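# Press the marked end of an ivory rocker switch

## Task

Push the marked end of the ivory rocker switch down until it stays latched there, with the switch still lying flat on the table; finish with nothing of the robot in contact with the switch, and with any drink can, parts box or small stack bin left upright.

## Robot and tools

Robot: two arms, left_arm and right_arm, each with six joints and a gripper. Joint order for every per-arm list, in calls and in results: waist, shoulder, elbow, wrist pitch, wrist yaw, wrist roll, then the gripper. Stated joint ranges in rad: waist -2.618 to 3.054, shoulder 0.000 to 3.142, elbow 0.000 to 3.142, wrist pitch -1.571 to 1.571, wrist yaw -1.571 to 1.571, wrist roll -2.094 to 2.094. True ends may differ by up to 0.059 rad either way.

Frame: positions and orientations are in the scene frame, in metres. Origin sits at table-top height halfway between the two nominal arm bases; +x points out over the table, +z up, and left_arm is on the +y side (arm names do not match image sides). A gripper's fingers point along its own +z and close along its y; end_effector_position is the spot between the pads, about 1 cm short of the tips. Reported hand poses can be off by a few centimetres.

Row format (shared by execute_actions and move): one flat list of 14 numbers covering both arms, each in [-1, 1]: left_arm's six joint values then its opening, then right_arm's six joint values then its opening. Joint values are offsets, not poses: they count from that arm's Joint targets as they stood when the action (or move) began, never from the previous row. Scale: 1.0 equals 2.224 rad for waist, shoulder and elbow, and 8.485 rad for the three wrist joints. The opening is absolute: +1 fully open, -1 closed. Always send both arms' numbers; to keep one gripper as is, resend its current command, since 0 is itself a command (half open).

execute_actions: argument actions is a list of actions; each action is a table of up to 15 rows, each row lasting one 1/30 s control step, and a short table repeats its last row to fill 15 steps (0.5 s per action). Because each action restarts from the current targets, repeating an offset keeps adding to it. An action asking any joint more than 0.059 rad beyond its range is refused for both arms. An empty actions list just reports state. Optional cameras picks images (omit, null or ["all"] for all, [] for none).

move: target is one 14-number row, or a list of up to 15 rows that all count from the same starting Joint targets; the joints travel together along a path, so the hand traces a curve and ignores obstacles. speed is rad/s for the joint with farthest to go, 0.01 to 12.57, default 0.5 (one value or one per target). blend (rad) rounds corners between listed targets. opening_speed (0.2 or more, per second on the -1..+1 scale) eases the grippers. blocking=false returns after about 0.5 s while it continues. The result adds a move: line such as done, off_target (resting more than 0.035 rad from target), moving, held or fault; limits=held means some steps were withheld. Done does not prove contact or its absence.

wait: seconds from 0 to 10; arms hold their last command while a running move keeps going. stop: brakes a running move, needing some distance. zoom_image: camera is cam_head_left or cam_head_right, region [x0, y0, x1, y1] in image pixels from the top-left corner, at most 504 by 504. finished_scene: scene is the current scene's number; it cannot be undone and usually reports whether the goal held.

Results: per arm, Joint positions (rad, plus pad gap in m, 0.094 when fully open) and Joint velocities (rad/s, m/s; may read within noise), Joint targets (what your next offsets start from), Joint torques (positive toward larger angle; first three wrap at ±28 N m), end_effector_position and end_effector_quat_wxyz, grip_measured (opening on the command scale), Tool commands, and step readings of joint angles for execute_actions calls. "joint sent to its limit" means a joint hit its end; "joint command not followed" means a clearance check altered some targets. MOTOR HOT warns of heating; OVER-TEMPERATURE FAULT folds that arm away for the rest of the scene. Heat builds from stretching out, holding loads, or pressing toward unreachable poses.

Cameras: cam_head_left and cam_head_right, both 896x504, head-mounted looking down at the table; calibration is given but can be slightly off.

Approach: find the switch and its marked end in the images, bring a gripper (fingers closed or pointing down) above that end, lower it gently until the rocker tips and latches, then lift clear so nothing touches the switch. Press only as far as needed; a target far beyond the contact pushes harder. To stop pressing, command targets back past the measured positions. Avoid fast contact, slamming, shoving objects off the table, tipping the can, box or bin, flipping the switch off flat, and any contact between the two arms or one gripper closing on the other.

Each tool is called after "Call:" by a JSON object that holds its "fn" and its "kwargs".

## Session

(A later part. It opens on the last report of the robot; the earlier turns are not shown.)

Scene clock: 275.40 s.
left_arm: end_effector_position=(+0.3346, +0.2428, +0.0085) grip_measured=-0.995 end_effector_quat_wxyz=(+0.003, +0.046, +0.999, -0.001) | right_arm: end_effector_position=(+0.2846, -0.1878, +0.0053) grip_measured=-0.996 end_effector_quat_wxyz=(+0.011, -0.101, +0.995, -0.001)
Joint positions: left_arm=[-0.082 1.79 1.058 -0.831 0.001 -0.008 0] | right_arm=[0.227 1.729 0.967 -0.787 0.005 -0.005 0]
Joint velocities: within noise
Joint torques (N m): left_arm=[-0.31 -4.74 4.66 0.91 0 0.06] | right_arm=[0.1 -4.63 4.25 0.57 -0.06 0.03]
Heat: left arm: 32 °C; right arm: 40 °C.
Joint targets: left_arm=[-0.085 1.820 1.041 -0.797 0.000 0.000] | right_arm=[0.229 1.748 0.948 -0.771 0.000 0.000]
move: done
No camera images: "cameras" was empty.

Call:
{"fn": "move", "kwargs": {"target": [[0, -0.0454, 0.1003, -0.0372, 0, 0, -1, 0, -0.0468, 0.1061, -0.0397, 0, 0, -1], [0.0224, 0.1942, 0.4369, -0.0627, 0, 0, -1, -0.0454, 0.196, 0.4312, -0.0613, 0, 0, -1]], "speed": 0.6}}

Call:
{"fn": "move", "kwargs": {"target": [0, 0.0121, -0.0931, 0.0269, 0, 0, -1, 0, 0.0151, -0.0935, 0.0279, 0, 0, -1], "speed": 0.25, "cameras": []}}

Scene clock: 283.70 s.
left_arm: end_effector_position=(+0.4696, +0.2473, +0.0794) grip_measured=-0.995 end_effector_quat_wxyz=(+0.005, +0.025, +1.000, -0.001) | right_arm: end_effector_position=(+0.4207, -0.2020, +0.0768) grip_measured=-0.996 end_effector_quat_wxyz=(+0.000, -0.053, +0.999, -0.003)
Joint positions: left_arm=[-0.041 2.226 1.985 -1.32 0.001 -0.008 0] | right_arm=[0.13 2.16 1.869 -1.281 0.005 -0.005 0]
Joint velocities: within noise
Joint torques (N m): left_arm=[0.43 -9.18 9.44 0.46 0.02 0.04] | right_arm=[-0.23 -8.36 9.72 0.21 -0.06 0.02]
Heat: left arm: 31 °C; right arm: 39 °C.
Joint targets: left_arm=[-0.035 2.252 2.013 -1.329 0.000 0.000] | right_arm=[0.128 2.184 1.907 -1.291 0.000 0.000]
move: off_target (right_arm); right_arm: the elbow is farthest, 0.038 rad from its target

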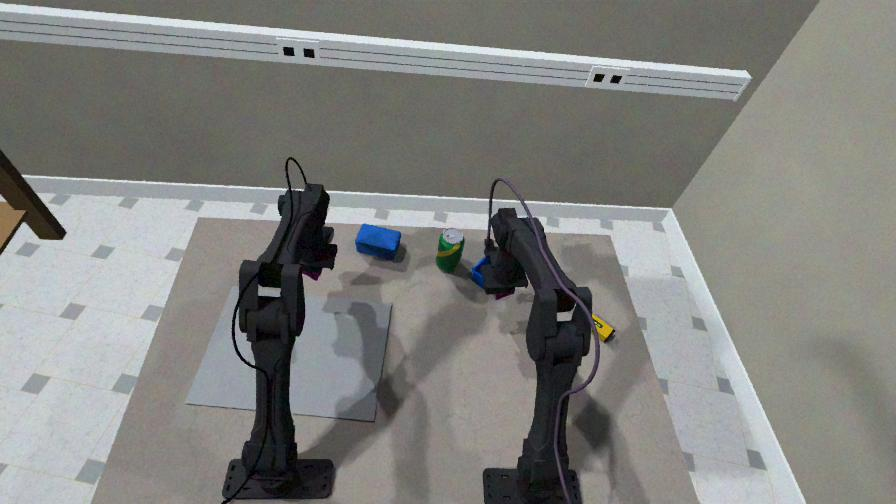

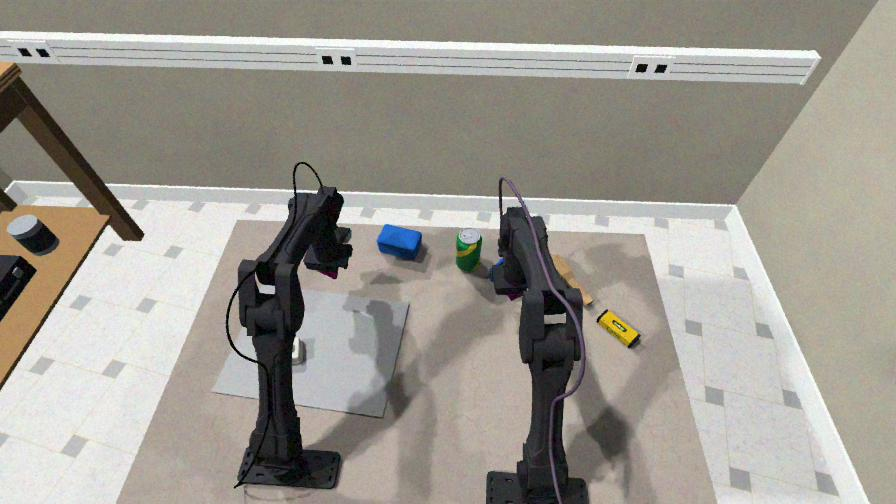

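Scene clock: 285.30 s.
left_arm: end_effector_position=(+0.4706, +0.2472, +0.0241) grip_measured=-0.995 end_effector_quat_wxyz=(+0.006, +0.025, +1.000, -0.001) | right_arm: end_effector_position=(+0.4279, -0.2013, +0.0250) grip_measured=-0.996 end_effector_quat_wxyz=(+0.013, -0.053, +0.999, -0.002)
Joint positions: left_arm=[-0.041 2.254 1.81 -1.115 0.001 -0.008 0] | right_arm=[0.13 2.194 1.716 -1.067 0.005 -0.005 0]
Joint velocities: within noise
Joint torques (N m): left_arm=[0.4 -9.43 6.35 0.7 0 0.07] | right_arm=[-0.23 -8.58 5.05 0.46 -0.06 0.03]
Heat: left arm: 30 °C; right arm: 39 °C.
Joint targets: left_arm=[-0.035 2.278 1.806 -1.100 0.000 0.000] | right_arm=[0.128 2.218 1.699 -1.054 0.000 0.000]
move: done
No camera images: "cameras" was empty.

Call:
{"fn": "move", "kwargs": {"target": [0, 0.0017, -0.0044, 0.0016, 0, 0, -1, 0, 0.0019, -0.0042, 0.0016, 0, 0, -1], "speed": 0.05, "cameras": []}}

Call:
{"fn": "move", "kwargs": {"target": [0, 0.0017, -0.0044, 0.0016, 0, 0, -1, 0, 0.0019, -0.0042, 0.0016, 0, 0, -1], "speed": 0.05, "cameras": []}}

Call:
{"fn": "move", "kwargs": {"target": [0, 0.0017, -0.0044, 0.0016, 0, 0, -1, 0, 0.0019, -0.0042, 0.0016, 0, 0, -1], "speed": 0.05, "cameras": []}}

Call:
{"fn": "move", "kwargs": {"target": [0, 0.0017, -0.0044, 0.0016, 0, 0, -1, 0, 0.0019, -0.0042, 0.0016, 0, 0, -1], "speed": 0.05, "cameras": []}}

Call:
{"fn": "move", "kwargs": {"target": [0, 0.0017, -0.0044, 0.0016, 0, 0, -1, 0, 0.0019, -0.0042, 0.0016, 0, 0, -1], "speed": 0.05, "cameras": []}}

Scene clock: 289.67 s.
left_arm: end_effector_position=(+0.4716, +0.2472, +0.0223) grip_measured=-0.995 end_effector_quat_wxyz=(+0.009, +0.025, +1.000, -0.001) | right_arm: end_effector_position=(+0.4289, -0.2012, +0.0232) grip_measured=-0.996 end_effector_quat_wxyz=(+0.016, -0.053, +0.998, -0.002)
Joint positions: left_arm=[-0.041 2.254 1.803 -1.102 0.001 -0.008 0] | right_arm=[0.13 2.194 1.708 -1.053 0.005 -0.005 0]
Joint velocities: within noise
Joint torques (N m): left_arm=[0.42 -9.09 5.94 0.71 -0.01 0.04] | right_arm=[-0.23 -8.29 4.9 0.55 -0.06 0.03]
Heat: left arm: 30 °C; right arm: 38 °C.
Joint targets: left_arm=[-0.035 2.282 1.796 -1.087 0.000 0.000] | right_arm=[0.128 2.222 1.689 -1.041 0.000 0.000]
move: done
No camera images: "cameras" was empty.

Scene clock: 290.50 s.
left_arm: end_effector_position=(+0.4721, +0.2472, +0.0199) grip_measured=-0.995 end_effector_quat_wxyz=(+0.011, +0.025, +1.000, -0.001) | right_arm: end_effector_position=(+0.4287, -0.2012, +0.0187) grip_measured=-0.996 end_effector_quat_wxyz=(+0.015, -0.053, +0.998, -0.002)
Joint positions: left_arm=[-0.041 2.254 1.793 -1.088 0.001 -0.008 0] | right_arm=[0.13 2.199 1.698 -1.04 0.005 -0.005 0]
Joint velocities: within noise
Joint torques (N m): left_arm=[0.35 -8.75 5.96 0.7 0.01 0.05] | right_arm=[-0.24 -8.39 4.92 0.53 -0.06 0.03]
Heat: left arm: 30 °C; right arm: 38 °C.
Joint targets: left_arm=[-0.035 2.286 1.786 -1.073 0.000 0.000] | right_arm=[0.128 2.226 1.680 -1.027 0.000 0.000]
move: done
No camera images: "cameras" was empty.

Scene clock: 291.33 s.
left_arm: end_effector_position=(+0.4713, +0.2472, +0.0138) grip_measured=-0.995 end_effector_quat_wxyz=(+0.008, +0.025, +1.000, -0.001) | right_arm: end_effector_position=(+0.4292, -0.2012, +0.0166) grip_measured=-0.996 end_effector_quat_wxyz=(+0.017, -0.053, +0.998, -0.002)
Joint positions: left_arm=[-0.041 2.262 1.782 -1.075 0.001 -0.008 0] | right_arm=[0.13 2.199 1.689 -1.026 0.005 -0.005 0]
Joint velocities: within noise
Joint torques (N m): left_arm=[0.4 -9.21 6.12 0.68 0 0.1] | right_arm=[-0.24 -8.09 4.89 0.56 -0.06 0.03]
Heat: left arm: 30 °C; right arm: 38 °C.
Joint targets: left_arm=[-0.035 2.290 1.776 -1.060 0.000 0.000] | right_arm=[0.128 2.230 1.671 -1.014 0.000 0.000]
move: done
No camera images: "cameras" was empty.

Scene clock: 292.17 s.
left_arm: end_effector_position=(+0.4719, +0.2472, +0.0116) grip_measured=-0.995 end_effector_quat_wxyz=(+0.010, +0.025, +1.000, -0.001) | right_arm: end_effector_position=(+0.4284, -0.2013, +0.0106) grip_measured=-0.996 end_effector_quat_wxyz=(+0.015, -0.053, +0.999, -0.002)
Joint positions: left_arm=[-0.041 2.262 1.773 -1.061 0.001 -0.008 0] | right_arm=[0.13 2.208 1.679 -1.013 0.005 -0.005 0]
Joint velocities: within noise
Joint torques (N m): left_arm=[0.5 -8.99 6.06 0.73 0.01 0.06] | right_arm=[-0.23 -8.42 4.89 0.48 -0.06 0.04]
Heat: left arm: 30 °C; right arm: 38 °C.
Joint targets: left_arm=[-0.035 2.294 1.766 -1.046 0.000 0.000] | right_arm=[0.128 2.235 1.661 -1.000 0.000 0.000]
move: done
No camera images: "cameras" was empty.

Scene clock: 292.93 s.
left_arm: end_effector_position=(+0.4727, +0.2471, +0.0075) grip_measured=-0.995 end_effector_quat_wxyz=(+0.012, +0.025, +1.000, -0.001) | right_arm: end_effector_position=(+0.4289, -0.2012, +0.0085) grip_measured=-0.996 end_effector_quat_wxyz=(+0.017, -0.053, +0.998, -0.002)
Joint positions: left_arm=[-0.041 2.267 1.766 -1.046 0.001 -0.008 0] | right_arm=[0.13 2.208 1.671 -0.999 0.005 -0.005 0]
Joint velocities: within noise
Joint torques (N m): left_arm=[0.44 -9.06 5.83 0.7 0.03 0.07] | right_arm=[-0.24 -8.13 4.85 0.58 -0.06 0.03]
Heat: left arm: 30 °C; right arm: 38 °C.
Joint targets: left_arm=[-0.035 2.297 1.757 -1.032 0.000 0.000] | right_arm=[0.128 2.239 1.652 -0.986 0.000 0.000]
move: done
No camera images: "cameras" was empty.

Call:
{"fn": "move", "kwargs": {"target": [0, 0.0017, -0.0033, 0.0012, 0, 0, -1, 0, 0.0019, -0.0032, 0.0012, 0, 0, -1], "speed": 0.05, "cameras": []}}

Call:
{"fn": "move", "kwargs": {"target": [0, 0.0017, -0.0033, 0.0012, 0, 0, -1, 0, 0.0019, -0.0032, 0.0012, 0, 0, -1], "speed": 0.05, "cameras": []}}

Call:
{"fn": "move", "kwargs": {"target": [0, 0.0017, -0.0033, 0.0012, 0, 0, -1, 0, 0.0019, -0.0032, 0.0012, 0, 0, -1], "speed": 0.05, "cameras": []}}

Scene clock: 295.03 s.
left_arm: end_effector_position=(+0.4726, +0.2471, +0.0071) grip_measured=-0.995 end_effector_quat_wxyz=(+0.012, +0.025, +1.000, -0.001) | right_arm: end_effector_position=(+0.4299, -0.2011, +0.0054) grip_measured=-0.996 end_effector_quat_wxyz=(+0.018, -0.053, +0.998, -0.002)
Joint positions: left_arm=[-0.041 2.267 1.764 -1.044 0.001 -0.008 0] | right_arm=[0.13 2.214 1.667 -0.988 0.005 -0.005 0]
Joint velocities: within noise
Joint torques (N m): left_arm=[0.39 -8.79 5.38 0.79 -0.01 0.05] | right_arm=[-0.24 -8.39 4.55 0.55 -0.06 0.03]
Heat: left arm: 29 °C; right arm: 38 °C.
Joint targets: left_arm=[-0.035 2.301 1.749 -1.022 0.000 0.000] | right_arm=[0.128 2.243 1.645 -0.976 0.000 0.000]
move: done
No camera images: "cameras" was empty.

Scene clock: 295.73 s.
left_arm: end_effector_position=(+0.4725, +0.2471, +0.0066) grip_measured=-0.995 end_effector_quat_wxyz=(+0.012, +0.025, +1.000, -0.001) | right_arm: end_effector_position=(+0.4298, -0.2011, +0.0051) grip_measured=-0.996 end_effector_quat_wxyz=(+0.018, -0.053, +0.998, -0.002)
Joint positions: left_arm=[-0.041 2.267 1.762 -1.042 0.001 -0.008 0] | right_arm=[0.13 2.214 1.666 -0.987 0.005 -0.005 0]
Joint velocities: within noise
Joint torques (N m): left_arm=[0.42 -8.36 4.77 0.88 0.01 0.05] | right_arm=[-0.24 -7.97 4.11 0.64 -0.06 0.03]
Heat: left arm: 29 °C; right arm: 38 °C.
Joint targets: left_arm=[-0.035 2.305 1.742 -1.012 0.000 0.000] | right_arm=[0.128 2.247 1.638 -0.966 0.000 0.000]
move: off_target (left_arm); left_arm: the shoulder is farthest, 0.037 rad from its target
No camera images: "cameras" was empty.

Scene clock: 296.43 s.
left_arm: end_effector_position=(+0.4724, +0.2471, +0.0061) grip_measured=-0.995 end_effector_quat_wxyz=(+0.012, +0.025, +1.000, -0.001) | right_arm: end_effector_position=(+0.4297, -0.2011, +0.0047) grip_measured=-0.996 end_effector_quat_wxyz=(+0.018, -0.053, +0.998, -0.002)
Joint positions: left_arm=[-0.041 2.267 1.76 -1.04 0.001 -0.008 0] | right_arm=[0.13 2.214 1.664 -0.985 0.005 -0.005 0]
Joint velocities: within noise
Joint torques (N m): left_arm=[0.47 -8.23 4.26 0.95 0.02 0.05] | right_arm=[-0.23 -7.68 3.64 0.74 -0.06 0.03]
Heat: left arm: 29 °C; right arm: 38 °C.
Joint targets: left_arm=[-0.035 2.308 1.735 -1.002 0.000 0.000] | right_arm=[0.128 2.252 1.631 -0.956 0.000 0.000]
move: off_target (left_arm, right_arm); left_arm: the shoulder is farthest, 0.041 rad from its target; right_arm: the shoulder is farthest, 0.037 rad from its target
No camera images: "cameras" was empty.

Call:
{"fn": "move", "kwargs": {"target": [[0, -0.135, 0, 0, 0, 0, -1, 0, -0.135, 0, 0, 0, 0, -1], [0.0225, -0.3444, -0.6219, 0.2259, -0.0167, -0.0053, 1, -0.0629, -0.3147, -0.5612, 0.2156, -0.0005, -0.0022, 1]], "speed": 0.8}}

Scene clock: 308.17 s.
left_arm: end_effector_position=(+0.4311, +0.2920, +0.0951) grip_measured=+0.999 end_effector_quat_wxyz=(+0.584, -0.048, +0.809, +0.039) | right_arm: end_effector_position=(+0.4099, -0.2591, +0.0970) grip_measured=+0.997 end_effector_quat_wxyz=(+0.579, +0.010, +0.815, -0.018)
Joint positions: left_arm=[0.008 1.573 0.356 0.894 -0.128 -0.035 0.094] | right_arm=[-0.008 1.579 0.399 0.844 0.005 -0.017 0.094]
Joint velocities: within noise
Joint torques (N m): left_arm=[0.51 -7.35 5.37 2.4 -0.19 -0.11] | right_arm=[-0.43 -6.61 4.41 2.41 -0.11 -0.04]
Heat: left arm: 30 °C; right arm: 38 °C.
Joint targets: left_arm=[0.015 1.543 0.351 0.915 -0.142 -0.045] | right_arm=[-0.012 1.552 0.383 0.874 -0.004 -0.019]
move: done

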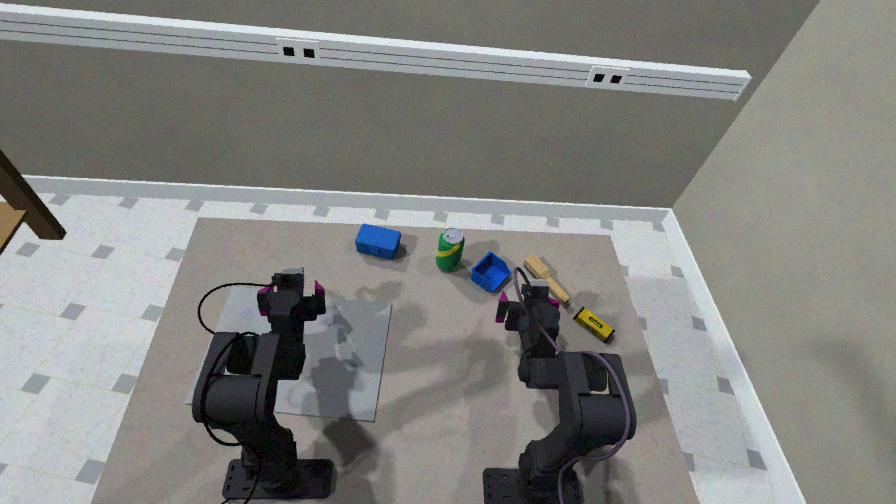

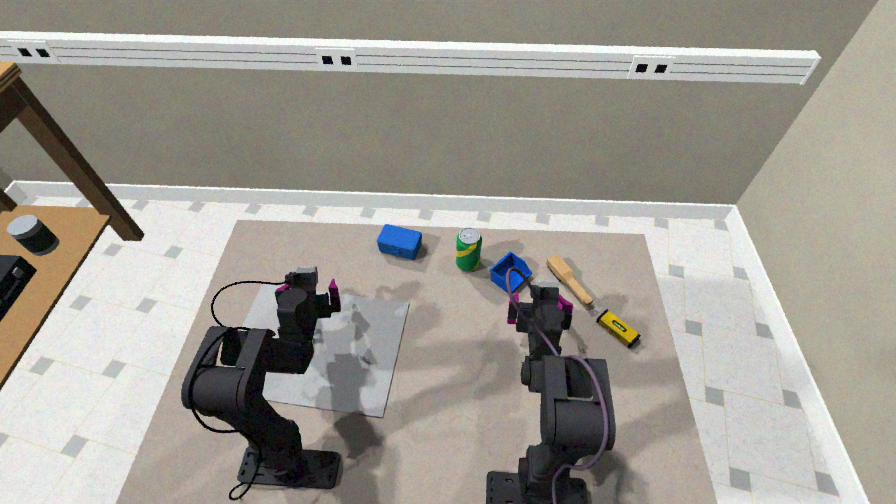

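Call:
{"fn": "move", "kwargs": {"target": [0.27, -0.18, 0, 0, 0, 0, -1, -0.27, -0.18, 0, 0, 0, 0, -1], "speed": 2.5}}

Call:
{"fn": "zoom_image", "kwargs": {"camera": "cam_head_left", "region": [240, 330, 300, 385]}}

Scene clock: 310.30 s.
left_arm: end_effector_position=(+0.3297, +0.5018, +0.2534) grip_measured=-0.995 end_effector_quat_wxyz=(+0.702, -0.256, +0.616, +0.249) | right_arm: end_effector_position=(+0.3106, -0.4714, +0.2592) grip_measured=-0.996 end_effector_quat_wxyz=(+0.701, +0.207, +0.639, -0.241)
Joint positions: left_arm=[0.61 1.159 0.356 0.914 -0.14 -0.037 0] | right_arm=[-0.609 1.164 0.399 0.864 0.006 -0.018 0]
Joint velocities: within noise
Joint torques (N m): left_arm=[0.39 -4.01 7.09 2.18 0.02 -0.1] | right_arm=[-0.35 -3.3 6.02 2.14 -0.13 -0.03]
Heat: left arm: 31 °C; right arm: 39 °C.
Joint targets: left_arm=[0.616 1.142 0.351 0.915 -0.142 -0.045] | right_arm=[-0.613 1.151 0.383 0.873 -0.004 -0.018]
move: done

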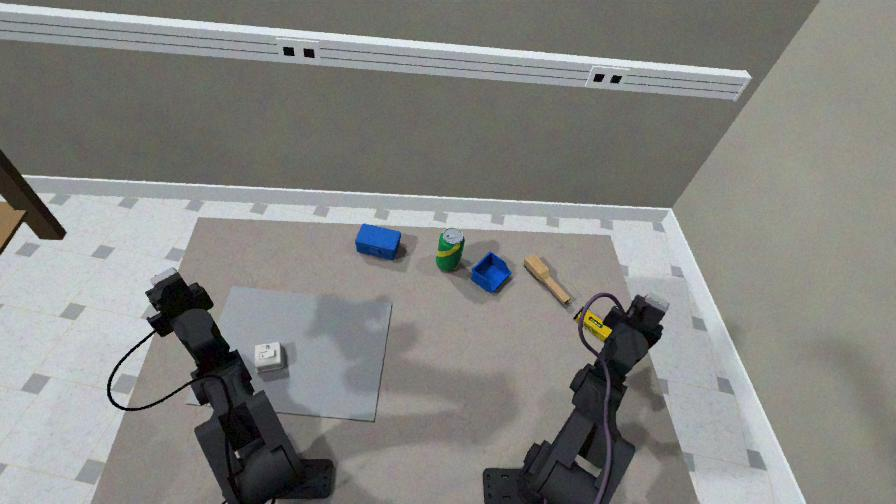

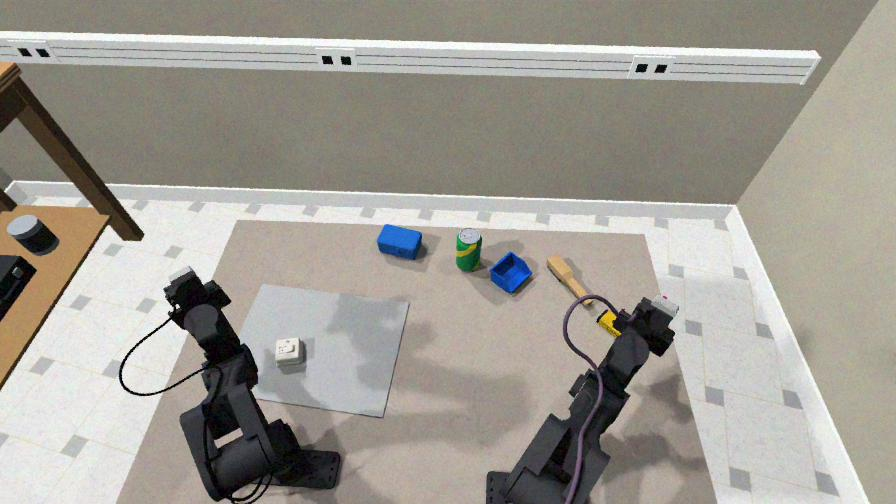

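Scaled by 8.400 from the camera's 896x504 image, which has a finer 1280x720 frame.

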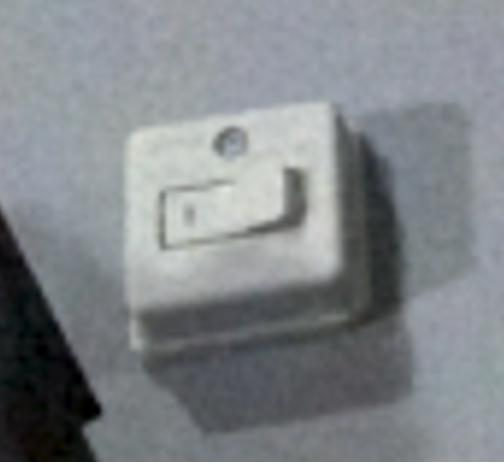

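Call:
{"fn": "move", "kwargs": {"target": [[-0.1844, 0.1873, 0.3063, -0.23, 0.0167, 0.0053, -1, 0, 0, 0, 0, 0, 0, -1], [-0.1844, 0.2073, 0.2478, -0.2106, 0.0167, 0.0053, -1, 0, 0, 0, 0, 0, 0, -1], [-0.1844, 0.1873, 0.3063, -0.23, 0.0167, 0.0053, -1, 0, 0, 0, 0, 0, 0, -1], [0.001, 0, 0, 0, 0.0167, 0.0053, -1, 0, 0, 0, 0, 0, 0, -1]], "speed": [2.5, 0.2, 1.0, 2.5]}}

Call:
{"fn": "zoom_image", "kwargs": {"camera": "cam_head_left", "region": [240, 330, 300, 385]}}

Scene clock: 325.90 s.
left_arm: end_effector_position=(+0.3455, +0.4842, +0.2485) grip_measured=-0.995 end_effector_quat_wxyz=(+0.706, -0.203, +0.643, +0.214) | right_arm: end_effector_position=(+0.3106, -0.4714, +0.2592) grip_measured=-0.996 end_effector_quat_wxyz=(+0.701, +0.207, +0.639, -0.241)
Joint positions: left_arm=[0.612 1.164 0.36 0.895 -0.005 -0.01 0] | right_arm=[-0.609 1.164 0.399 0.864 0.006 -0.018 0]
Joint velocities: within noise
Joint torques (N m): left_arm=[0.43 -4.49 6.76 2.39 0.09 0.07] | right_arm=[-0.34 -3.3 6.01 2.14 -0.13 -0.03]
Heat: left arm: 33 °C; right arm: 41 °C.
Joint targets: left_arm=[0.618 1.142 0.351 0.915 0.000 0.000] | right_arm=[-0.613 1.151 0.383 0.873 -0.004 -0.018]
move: done

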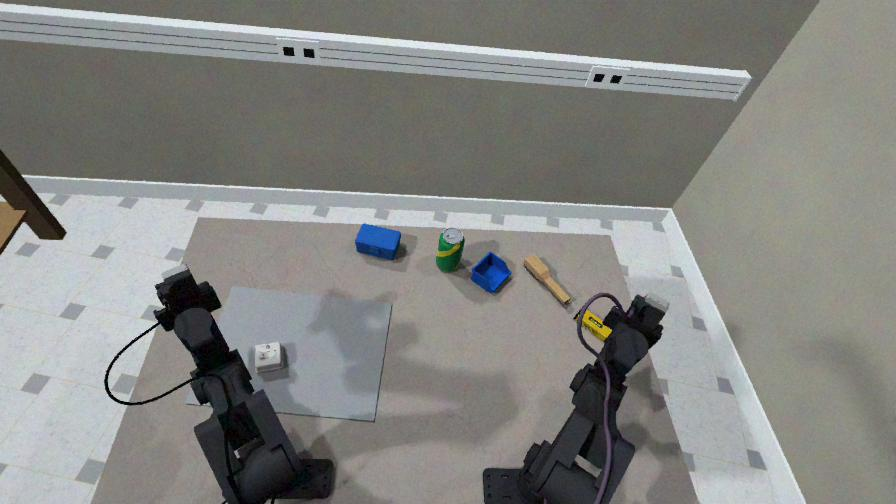

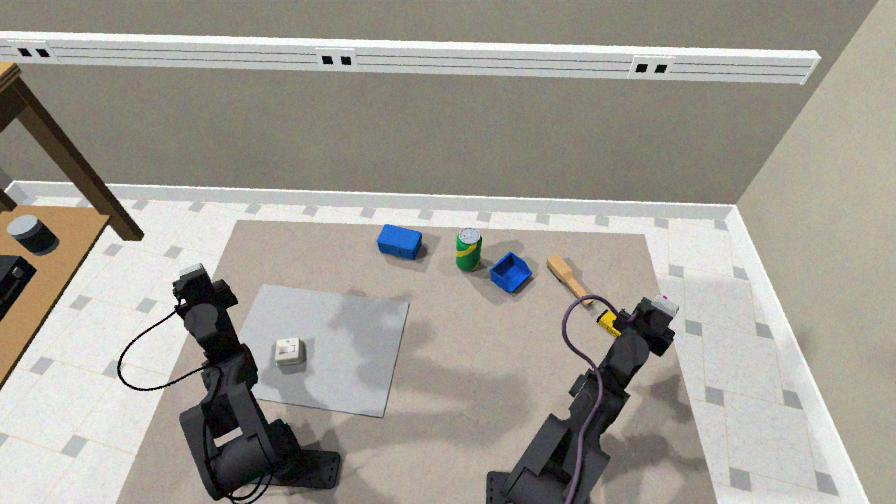

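Scaled by 8.400 from the camera's 896x504 image, which has a finer 1280x720 frame.

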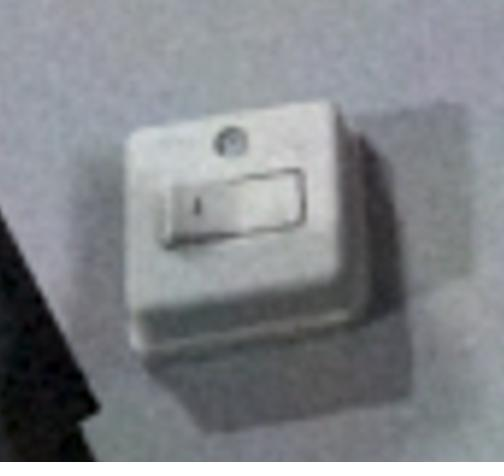

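Call:
{"fn": "move", "kwargs": {"target": [[-0.1466, 0.1925, 0.3114, -0.23, 0, 0, -1, 0, 0, 0, 0, 0, 0, -1], [-0.1466, 0.2125, 0.2529, -0.2106, 0, 0, -1, 0, 0, 0, 0, 0, 0, -1], [-0.1466, 0.1925, 0.3114, -0.23, 0, 0, -1, 0, 0, 0, 0, 0, 0, -1], [0.0334, 0.1925, 0.3114, -0.23, 0, 0, -1, 0, 0, 0, 0, 0, 0, -1]], "speed": [4, 0.25, 1.5, 2]}}

Call:
{"fn": "zoom_image", "kwargs": {"camera": "cam_head_left", "region": [240, 330, 300, 385]}}

Scene clock: 339.83 s.
left_arm: end_effector_position=(+0.2360, +0.4336, +0.0542) grip_measured=-0.995 end_effector_quat_wxyz=(-0.010, -0.334, +0.943, -0.003) | right_arm: end_effector_position=(+0.3106, -0.4714, +0.2592) grip_measured=-0.996 end_effector_quat_wxyz=(+0.701, +0.207, +0.639, -0.241)
Joint positions: left_arm=[0.69 1.587 1.024 -1.028 -0.001 -0.008 0] | right_arm=[-0.609 1.164 0.399 0.864 0.006 -0.018 0]
Joint velocities: within noise
Joint torques (N m): left_arm=[0.06 -6.9 8.36 0.42 0.06 0.05] | right_arm=[-0.35 -3.3 6.02 2.14 -0.13 -0.03]
Heat: left arm: 33 °C; right arm: 42 °C.
Joint targets: left_arm=[0.692 1.570 1.044 -1.037 0.000 0.000] | right_arm=[-0.613 1.151 0.383 0.873 -0.004 -0.018]
move: done

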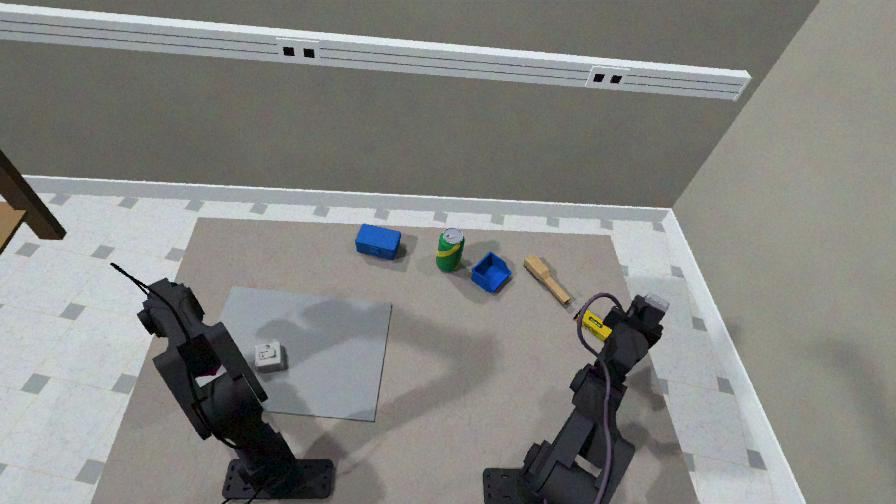

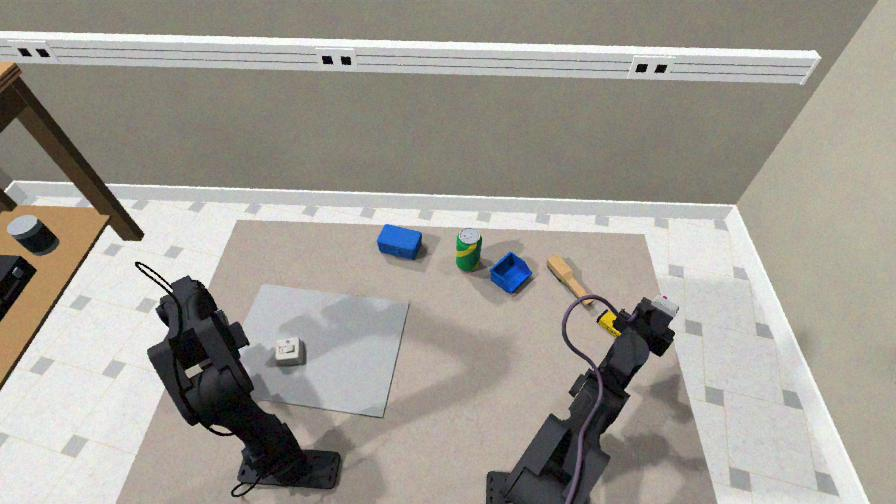

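Scaled by 8.400 from the camera's 896x504 image, which has a finer 1280x720 frame.

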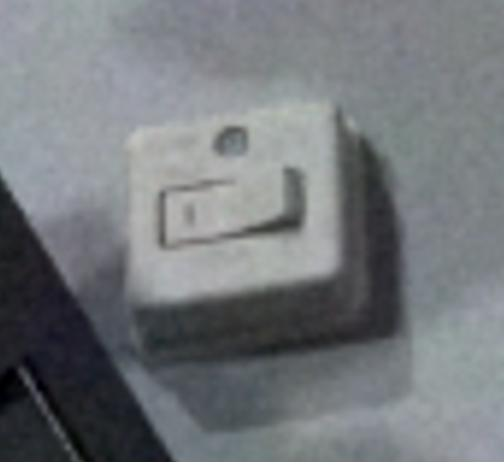

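Call:
{"fn": "move", "kwargs": {"target": [[0, 0, 0, 0, 0, 0, -1, 0.6754, 0, 0.1425, -0.1029, 0.0005, 0.0021, -1], [0, 0, 0, 0, 0, 0, -1, 0.6754, 0.4757, 0.6363, -0.2397, 0.0005, 0.0021, -1]], "speed": 1.2}}

Call:
{"fn": "zoom_image", "kwargs": {"camera": "cam_head_left", "region": [330, 290, 450, 390]}}

Call:
{"fn": "zoom_image", "kwargs": {"camera": "cam_head_right", "region": [350, 290, 470, 390]}}

Scene clock: 348.40 s.
left_arm: end_effector_position=(+0.2358, +0.4335, +0.0542) grip_measured=-0.995 end_effector_quat_wxyz=(-0.010, -0.334, +0.943, -0.003) | right_arm: end_effector_position=(+0.2788, +0.0728, +0.0372) grip_measured=-0.996 end_effector_quat_wxyz=(-0.004, -0.419, +0.908, -0.004)
Joint positions: left_arm=[0.69 1.587 1.024 -1.029 -0.001 -0.008 0] | right_arm=[0.886 2.193 1.763 -1.151 0.004 -0.007 0]
Joint velocities: within noise
Joint torques (N m): left_arm=[0.16 -6.97 8.36 0.39 0.02 0.04] | right_arm=[0.25 -9.07 9.36 0.21 -0.05 0.04]
Heat: left arm: 31 °C; right arm: 42 °C.
Joint targets: left_arm=[0.692 1.570 1.044 -1.037 0.000 0.000] | right_arm=[0.889 2.209 1.798 -1.161 0.000 -0.001]
move: done

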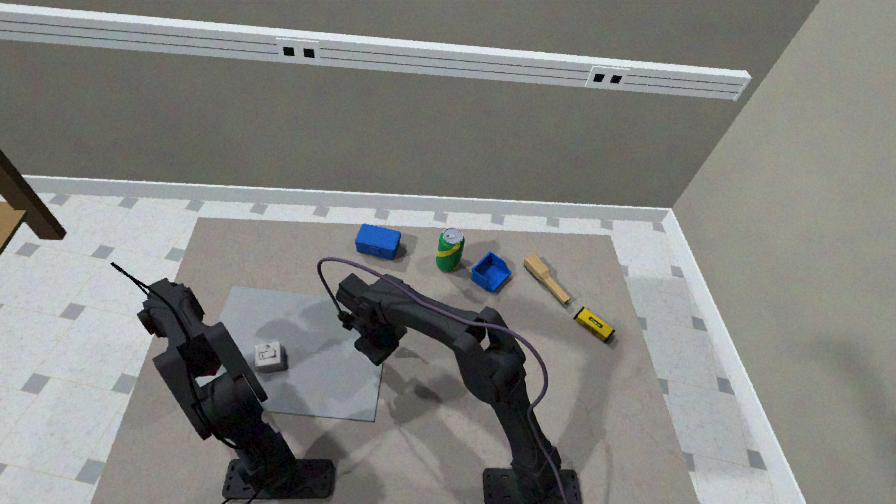

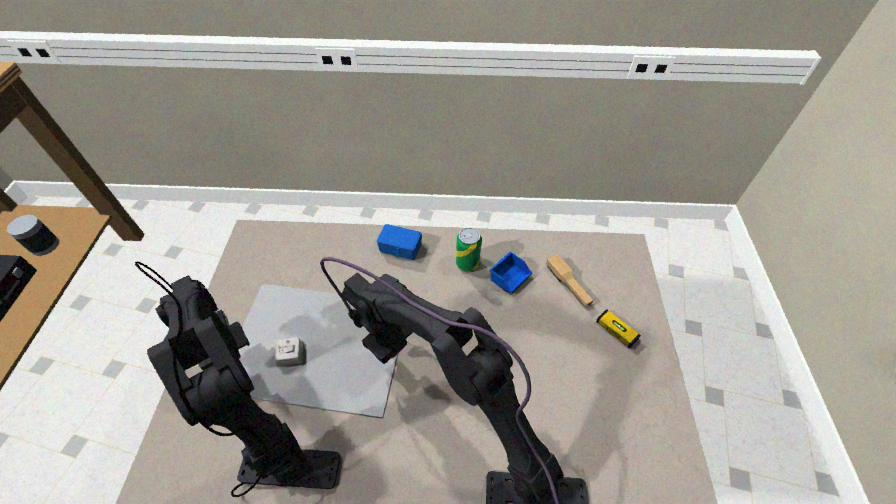

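Scaled by 4.200 from the camera's 896x504 image, which has a finer 1280x720 frame.

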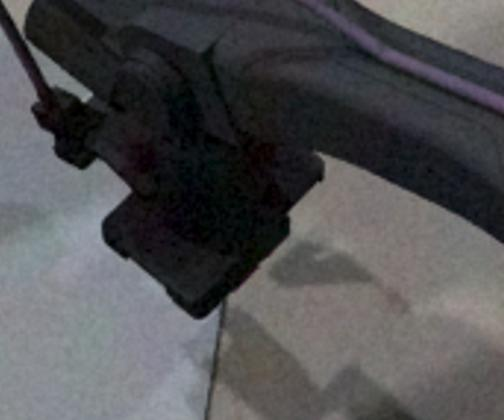

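Scaled by 4.200 from the camera's 896x504 image, which has a finer 1280x720 frame.

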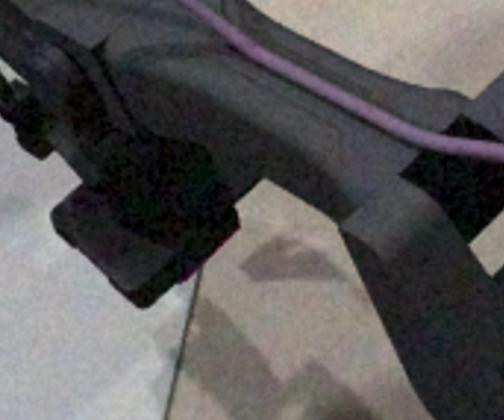

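Call:
{"fn": "move", "kwargs": {"target": [[0, -0.1924, -0.1547, 0.1222, 0, 0, -1, 0, -0.4757, -0.4937, 0.1368, 0, 0, -1], [-0.3044, -0.1924, -0.1547, 0.1222, 0, 0, -1, -0.4051, -0.4757, -0.4937, 0.1368, 0, 0, -1], [-0.3044, -0.0121, -0.3116, 0.2301, -0.0167, -0.0053, 1, -0.4051, -0.2954, -0.6362, 0.2398, -0.0005, -0.0021, 1]], "speed": 1.2}}

Scene clock: 373.30 s.
left_arm: end_effector_position=(+0.4311, +0.2965, +0.1102) grip_measured=+0.999 end_effector_quat_wxyz=(+0.600, -0.053, +0.797, +0.041) | right_arm: end_effector_position=(+0.4102, -0.2593, +0.1111) grip_measured=+0.997 end_effector_quat_wxyz=(+0.594, +0.010, +0.804, -0.018)
Joint positions: left_arm=[0.02 1.532 0.354 0.895 -0.128 -0.035 0.094] | right_arm=[-0.009 1.541 0.398 0.845 0.003 -0.017 0.094]
Joint velocities: within noise
Joint torques (N m): left_arm=[-0.47 -3.64 5.76 2.36 -0.17 -0.17] | right_arm=[-0.23 -3.62 4.7 2.43 -0.1 -0.04]
Heat: left arm: 30 °C; right arm: 39 °C.
Joint targets: left_arm=[0.015 1.544 0.351 0.916 -0.142 -0.045] | right_arm=[-0.012 1.552 0.383 0.874 -0.004 -0.019]
move: done

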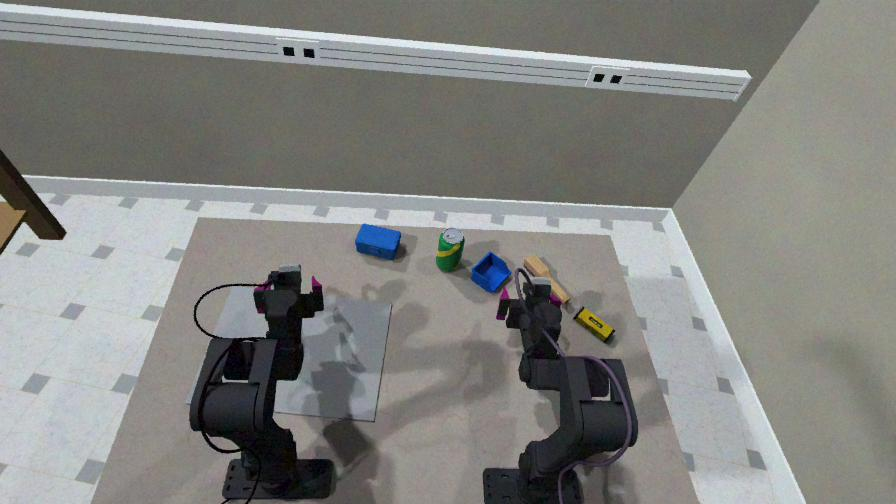

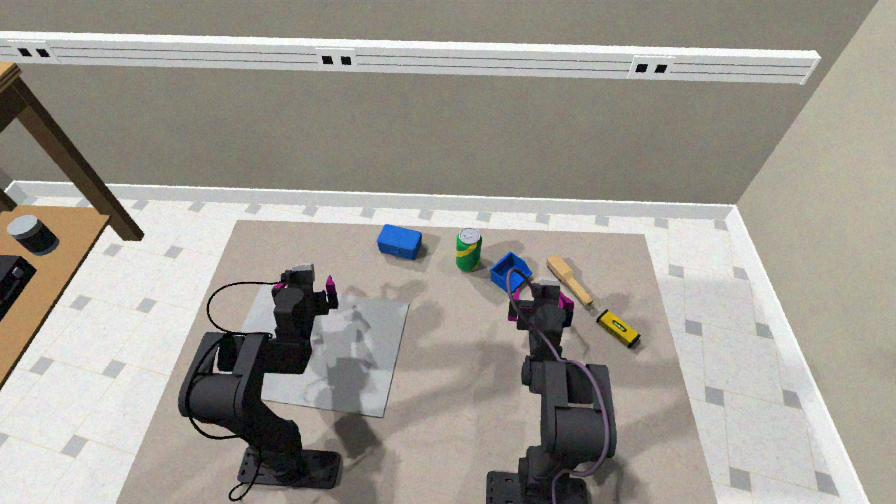

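Call:
{"fn": "move", "kwargs": {"target": [0.27, -0.18, 0, 0, 0.0167, 0.0053, -1, -0.27, -0.18, 0, 0, 0, 0, -1], "speed": 3}}

Call:
{"fn": "zoom_image", "kwargs": {"camera": "cam_head_left", "region": [150, 260, 402, 504]}}

Call:
{"fn": "zoom_image", "kwargs": {"camera": "cam_head_right", "region": [210, 270, 378, 438]}}

Scene clock: 378.53 s.
left_arm: end_effector_position=(+0.3442, +0.4832, +0.2525) grip_measured=-0.995 end_effector_quat_wxyz=(+0.712, -0.201, +0.636, +0.217) | right_arm: end_effector_position=(+0.3109, -0.4711, +0.2584) grip_measured=-0.996 end_effector_quat_wxyz=(+0.701, +0.207, +0.639, -0.240)
Joint positions: left_arm=[0.61 1.16 0.354 0.915 -0.009 -0.011 0] | right_arm=[-0.609 1.165 0.398 0.865 0.005 -0.018 0]
Joint velocities: within noise
Joint torques (N m): left_arm=[0.5 -4.03 7.17 2.15 0.14 0.08] | right_arm=[-0.34 -3.34 6.11 2.15 -0.12 -0.03]
Heat: left arm: 32 °C; right arm: 40 °C.
Joint targets: left_arm=[0.616 1.143 0.351 0.916 0.000 0.000] | right_arm=[-0.612 1.152 0.383 0.874 -0.004 -0.019]
move: done

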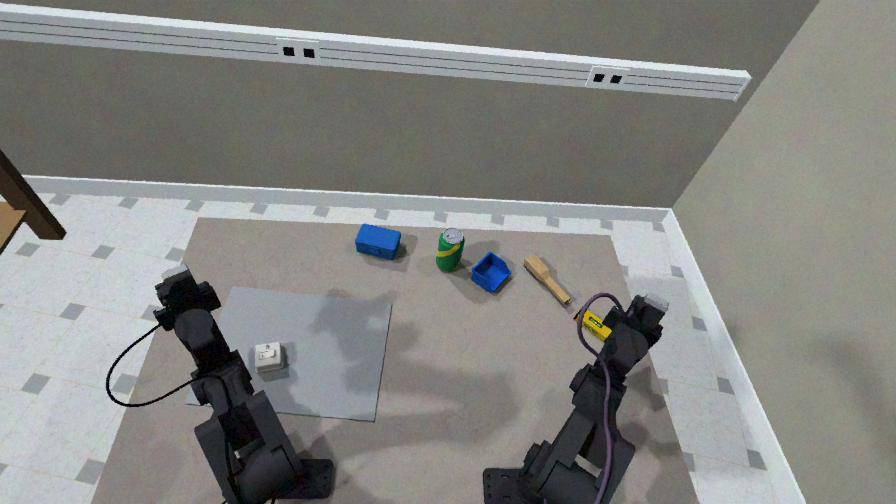

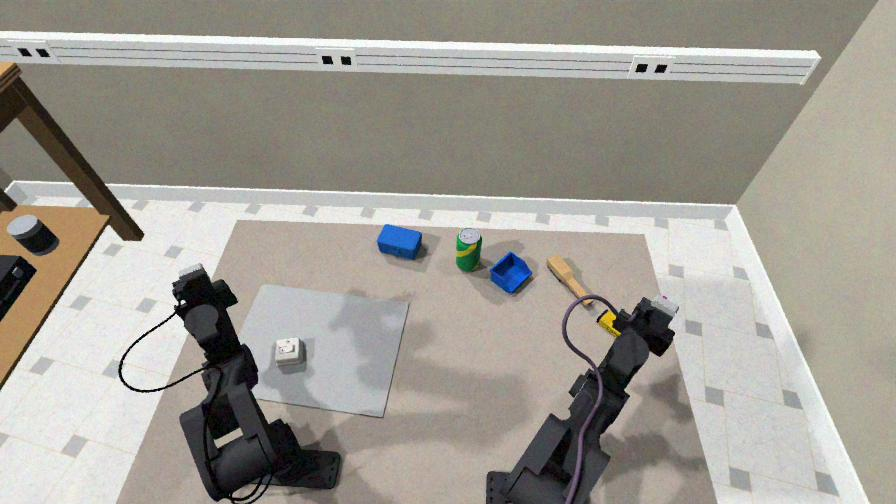

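Scaled by 2.000 from the camera's 896x504 image, which has a finer 1280x720 frame.

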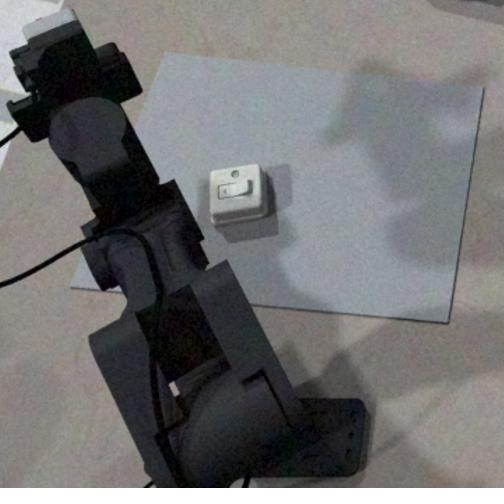

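Scaled by 3.000 from the camera's 896x504 image, which has a finer 1280x720 frame.

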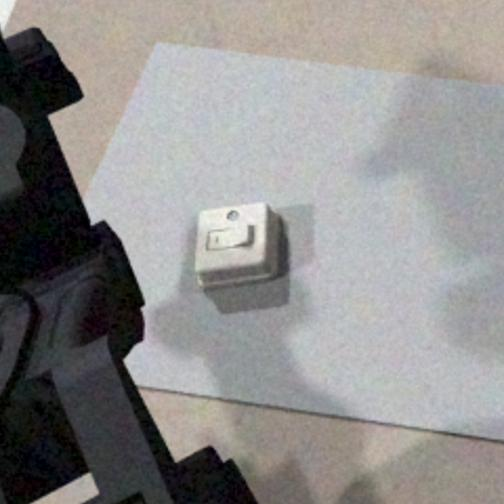

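Call:
{"fn": "move", "kwargs": {"target": [[-0.1844, 0.1867, 0.3061, -0.2301, 0, 0, -1, 0, 0, 0, 0, 0, 0, -1], [-0.1844, 0.2067, 0.2476, -0.2107, 0, 0, -1, 0, 0, 0, 0, 0, 0, -1], [-0.1844, 0.1867, 0.3061, -0.2301, 0, 0, -1, 0, 0, 0, 0, 0, 0, -1], [-0.0044, 0.1867, 0.3061, -0.2301, 0, 0, -1, 0, 0, 0, 0, 0, 0, -1]], "speed": [3, 0.25, 1.0, 1.5], "blend": [0.03, 0, 0.05, 0]}}

Call:
{"fn": "zoom_image", "kwargs": {"camera": "cam_head_left", "region": [220, 310, 320, 405]}}

Scene clock: 383.87 s.
left_arm: end_effector_position=(+0.2465, +0.4136, +0.0538) grip_measured=-0.995 end_effector_quat_wxyz=(-0.011, -0.293, +0.956, -0.003) | right_arm: end_effector_position=(+0.3109, -0.4711, +0.2584) grip_measured=-0.996 end_effector_quat_wxyz=(+0.701, +0.207, +0.639, -0.240)
Joint positions: left_arm=[0.603 1.576 1.011 -1.028 -0.001 -0.008 0] | right_arm=[-0.609 1.165 0.398 0.865 0.005 -0.018 0]
Joint velocities: within noise
Joint torques (N m): left_arm=[0.24 -6.78 8.47 0.42 0.01 0.07] | right_arm=[-0.35 -3.34 6.12 2.14 -0.12 -0.03]
Heat: left arm: 32 °C; right arm: 41 °C.
Joint targets: left_arm=[0.606 1.558 1.032 -1.037 0.000 0.000] | right_arm=[-0.612 1.152 0.383 0.874 -0.004 -0.019]
move: done

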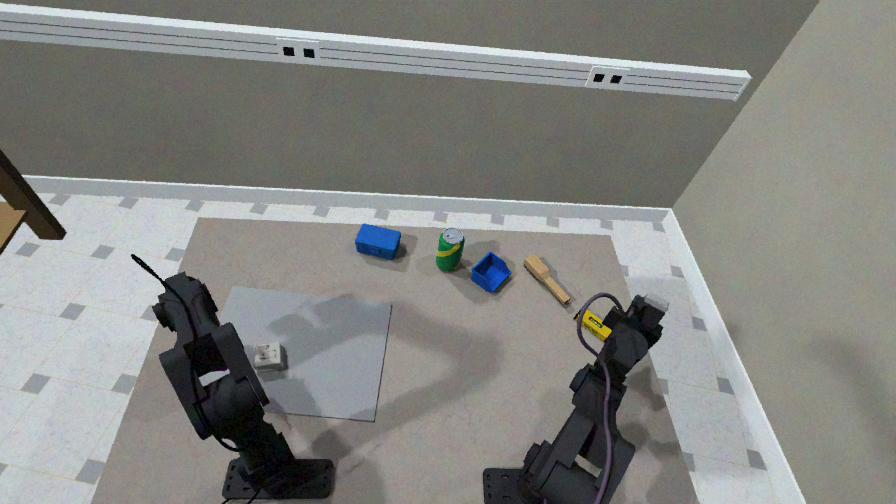

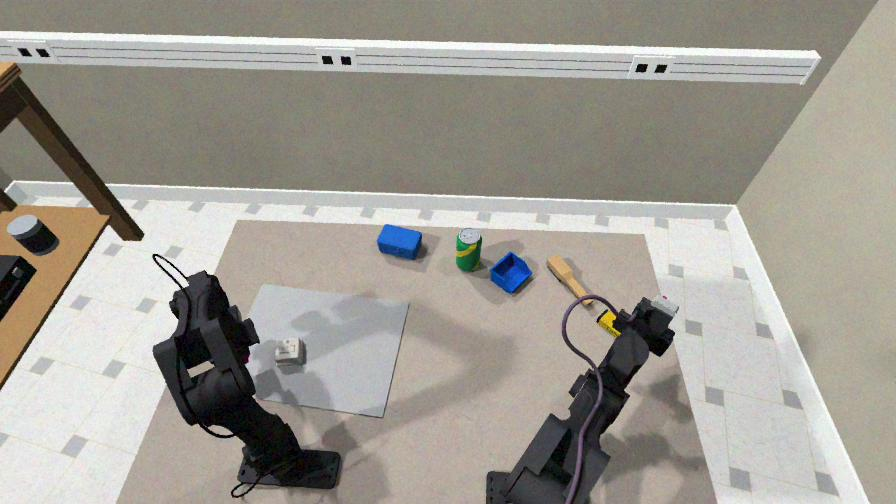

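Scaled by 5.040 from the camera's 896x504 image, which has a finer 1280x720 frame.

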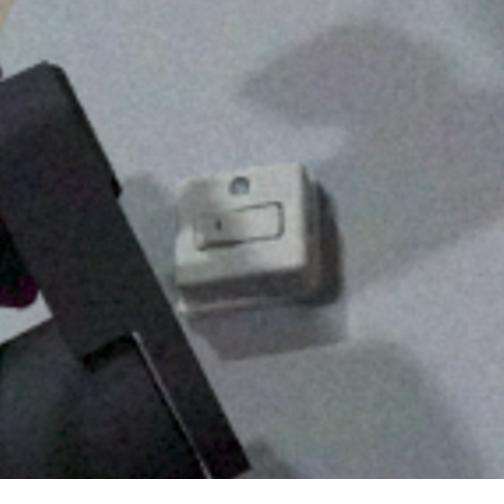

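Call:
{"fn": "move", "kwargs": {"target": [[-0.1374, 0.0065, 0.0063, 0, 0, 0, -1, 0, 0, 0, 0, 0, 0, -1], [-0.1374, 0.0265, -0.0522, 0.0194, 0, 0, -1, 0, 0, 0, 0, 0, 0, -1], [-0.1374, 0.0065, 0.0063, 0, 0, 0, -1, 0, 0, 0, 0, 0, 0, -1], [0.0426, 0.0065, 0.0063, 0, 0, 0, -1, 0, 0, 0, 0, 0, 0, -1]], "speed": [3, 0.3, 1.2, 2], "blend": [0.03, 0, 0.05, 0]}}

Call:
{"fn": "zoom_image", "kwargs": {"camera": "cam_head_left", "region": [220, 310, 320, 405]}}

Scene clock: 394.37 s.
left_arm: end_effector_position=(+0.2349, +0.4355, +0.0538) grip_measured=-0.995 end_effector_quat_wxyz=(-0.010, -0.338, +0.941, -0.003) | right_arm: end_effector_position=(+0.3109, -0.4711, +0.2584) grip_measured=-0.996 end_effector_quat_wxyz=(+0.701, +0.207, +0.639, -0.240)
Joint positions: left_arm=[0.699 1.59 1.025 -1.028 -0.001 -0.008 0] | right_arm=[-0.609 1.165 0.398 0.865 0.005 -0.018 0]
Joint velocities: within noise
Joint torques (N m): left_arm=[0.05 -6.97 8.39 0.4 0.01 0.03] | right_arm=[-0.35 -3.33 6.11 2.15 -0.12 -0.02]
Heat: left arm: 30 °C; right arm: 42 °C.
Joint targets: left_arm=[0.701 1.573 1.046 -1.037 0.000 0.000] | right_arm=[-0.612 1.152 0.383 0.874 -0.004 -0.019]
move: done

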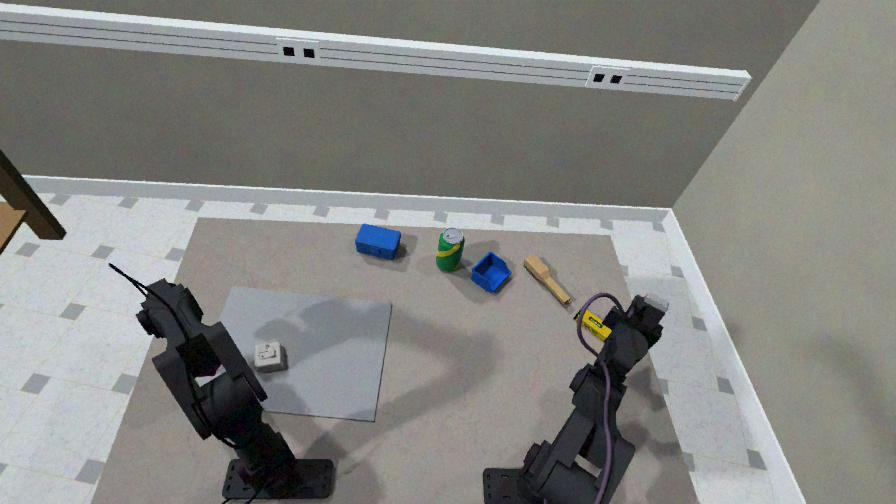

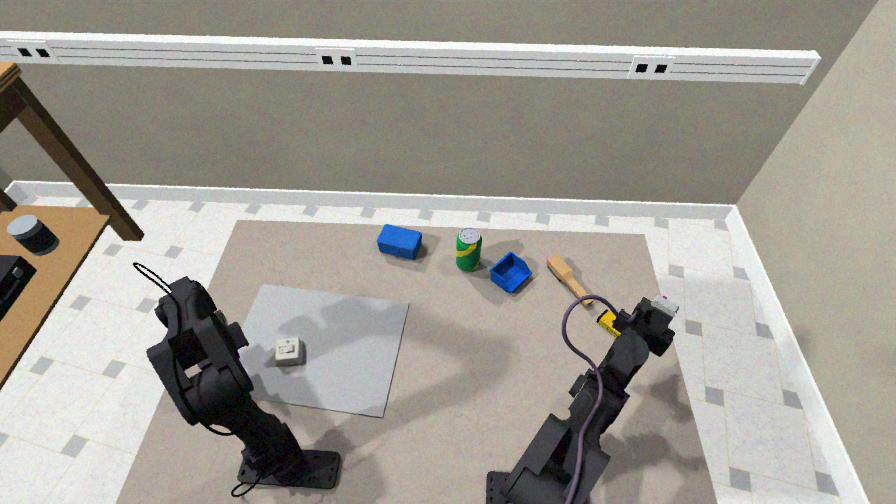

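Scaled by 5.040 from the camera's 896x504 image, which has a finer 1280x720 frame.

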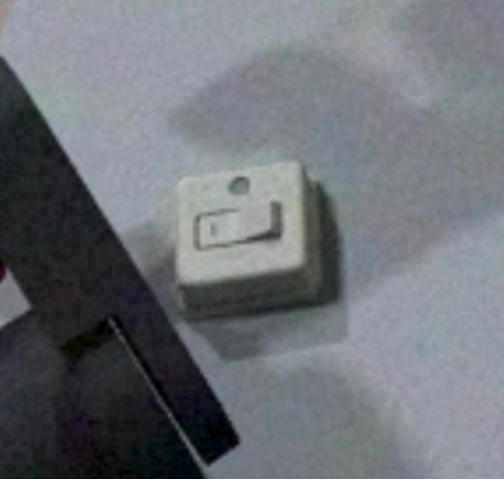

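Call:
{"fn": "zoom_image", "kwargs": {"camera": "cam_head_left", "region": [200, 420, 360, 504]}}

Call:
{"fn": "zoom_image", "kwargs": {"camera": "cam_head_left", "region": [560, 200, 660, 260]}}

Scaled by 3.150 from the camera's 896x504 image, which has a finer 1280x720 frame.

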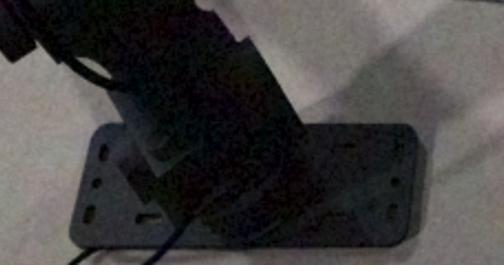

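Scaled by 5.040 from the camera's 896x504 image, which has a finer 1280x720 frame.

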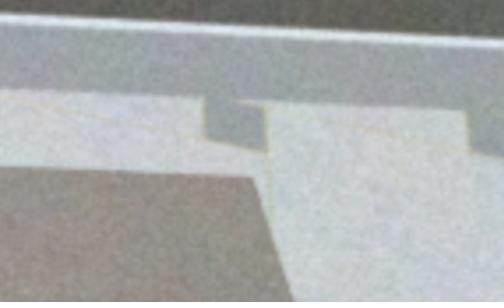

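Call:
{"fn": "finished_scene", "kwargs": {"scene": 1}}

The scene is finished: the task was done.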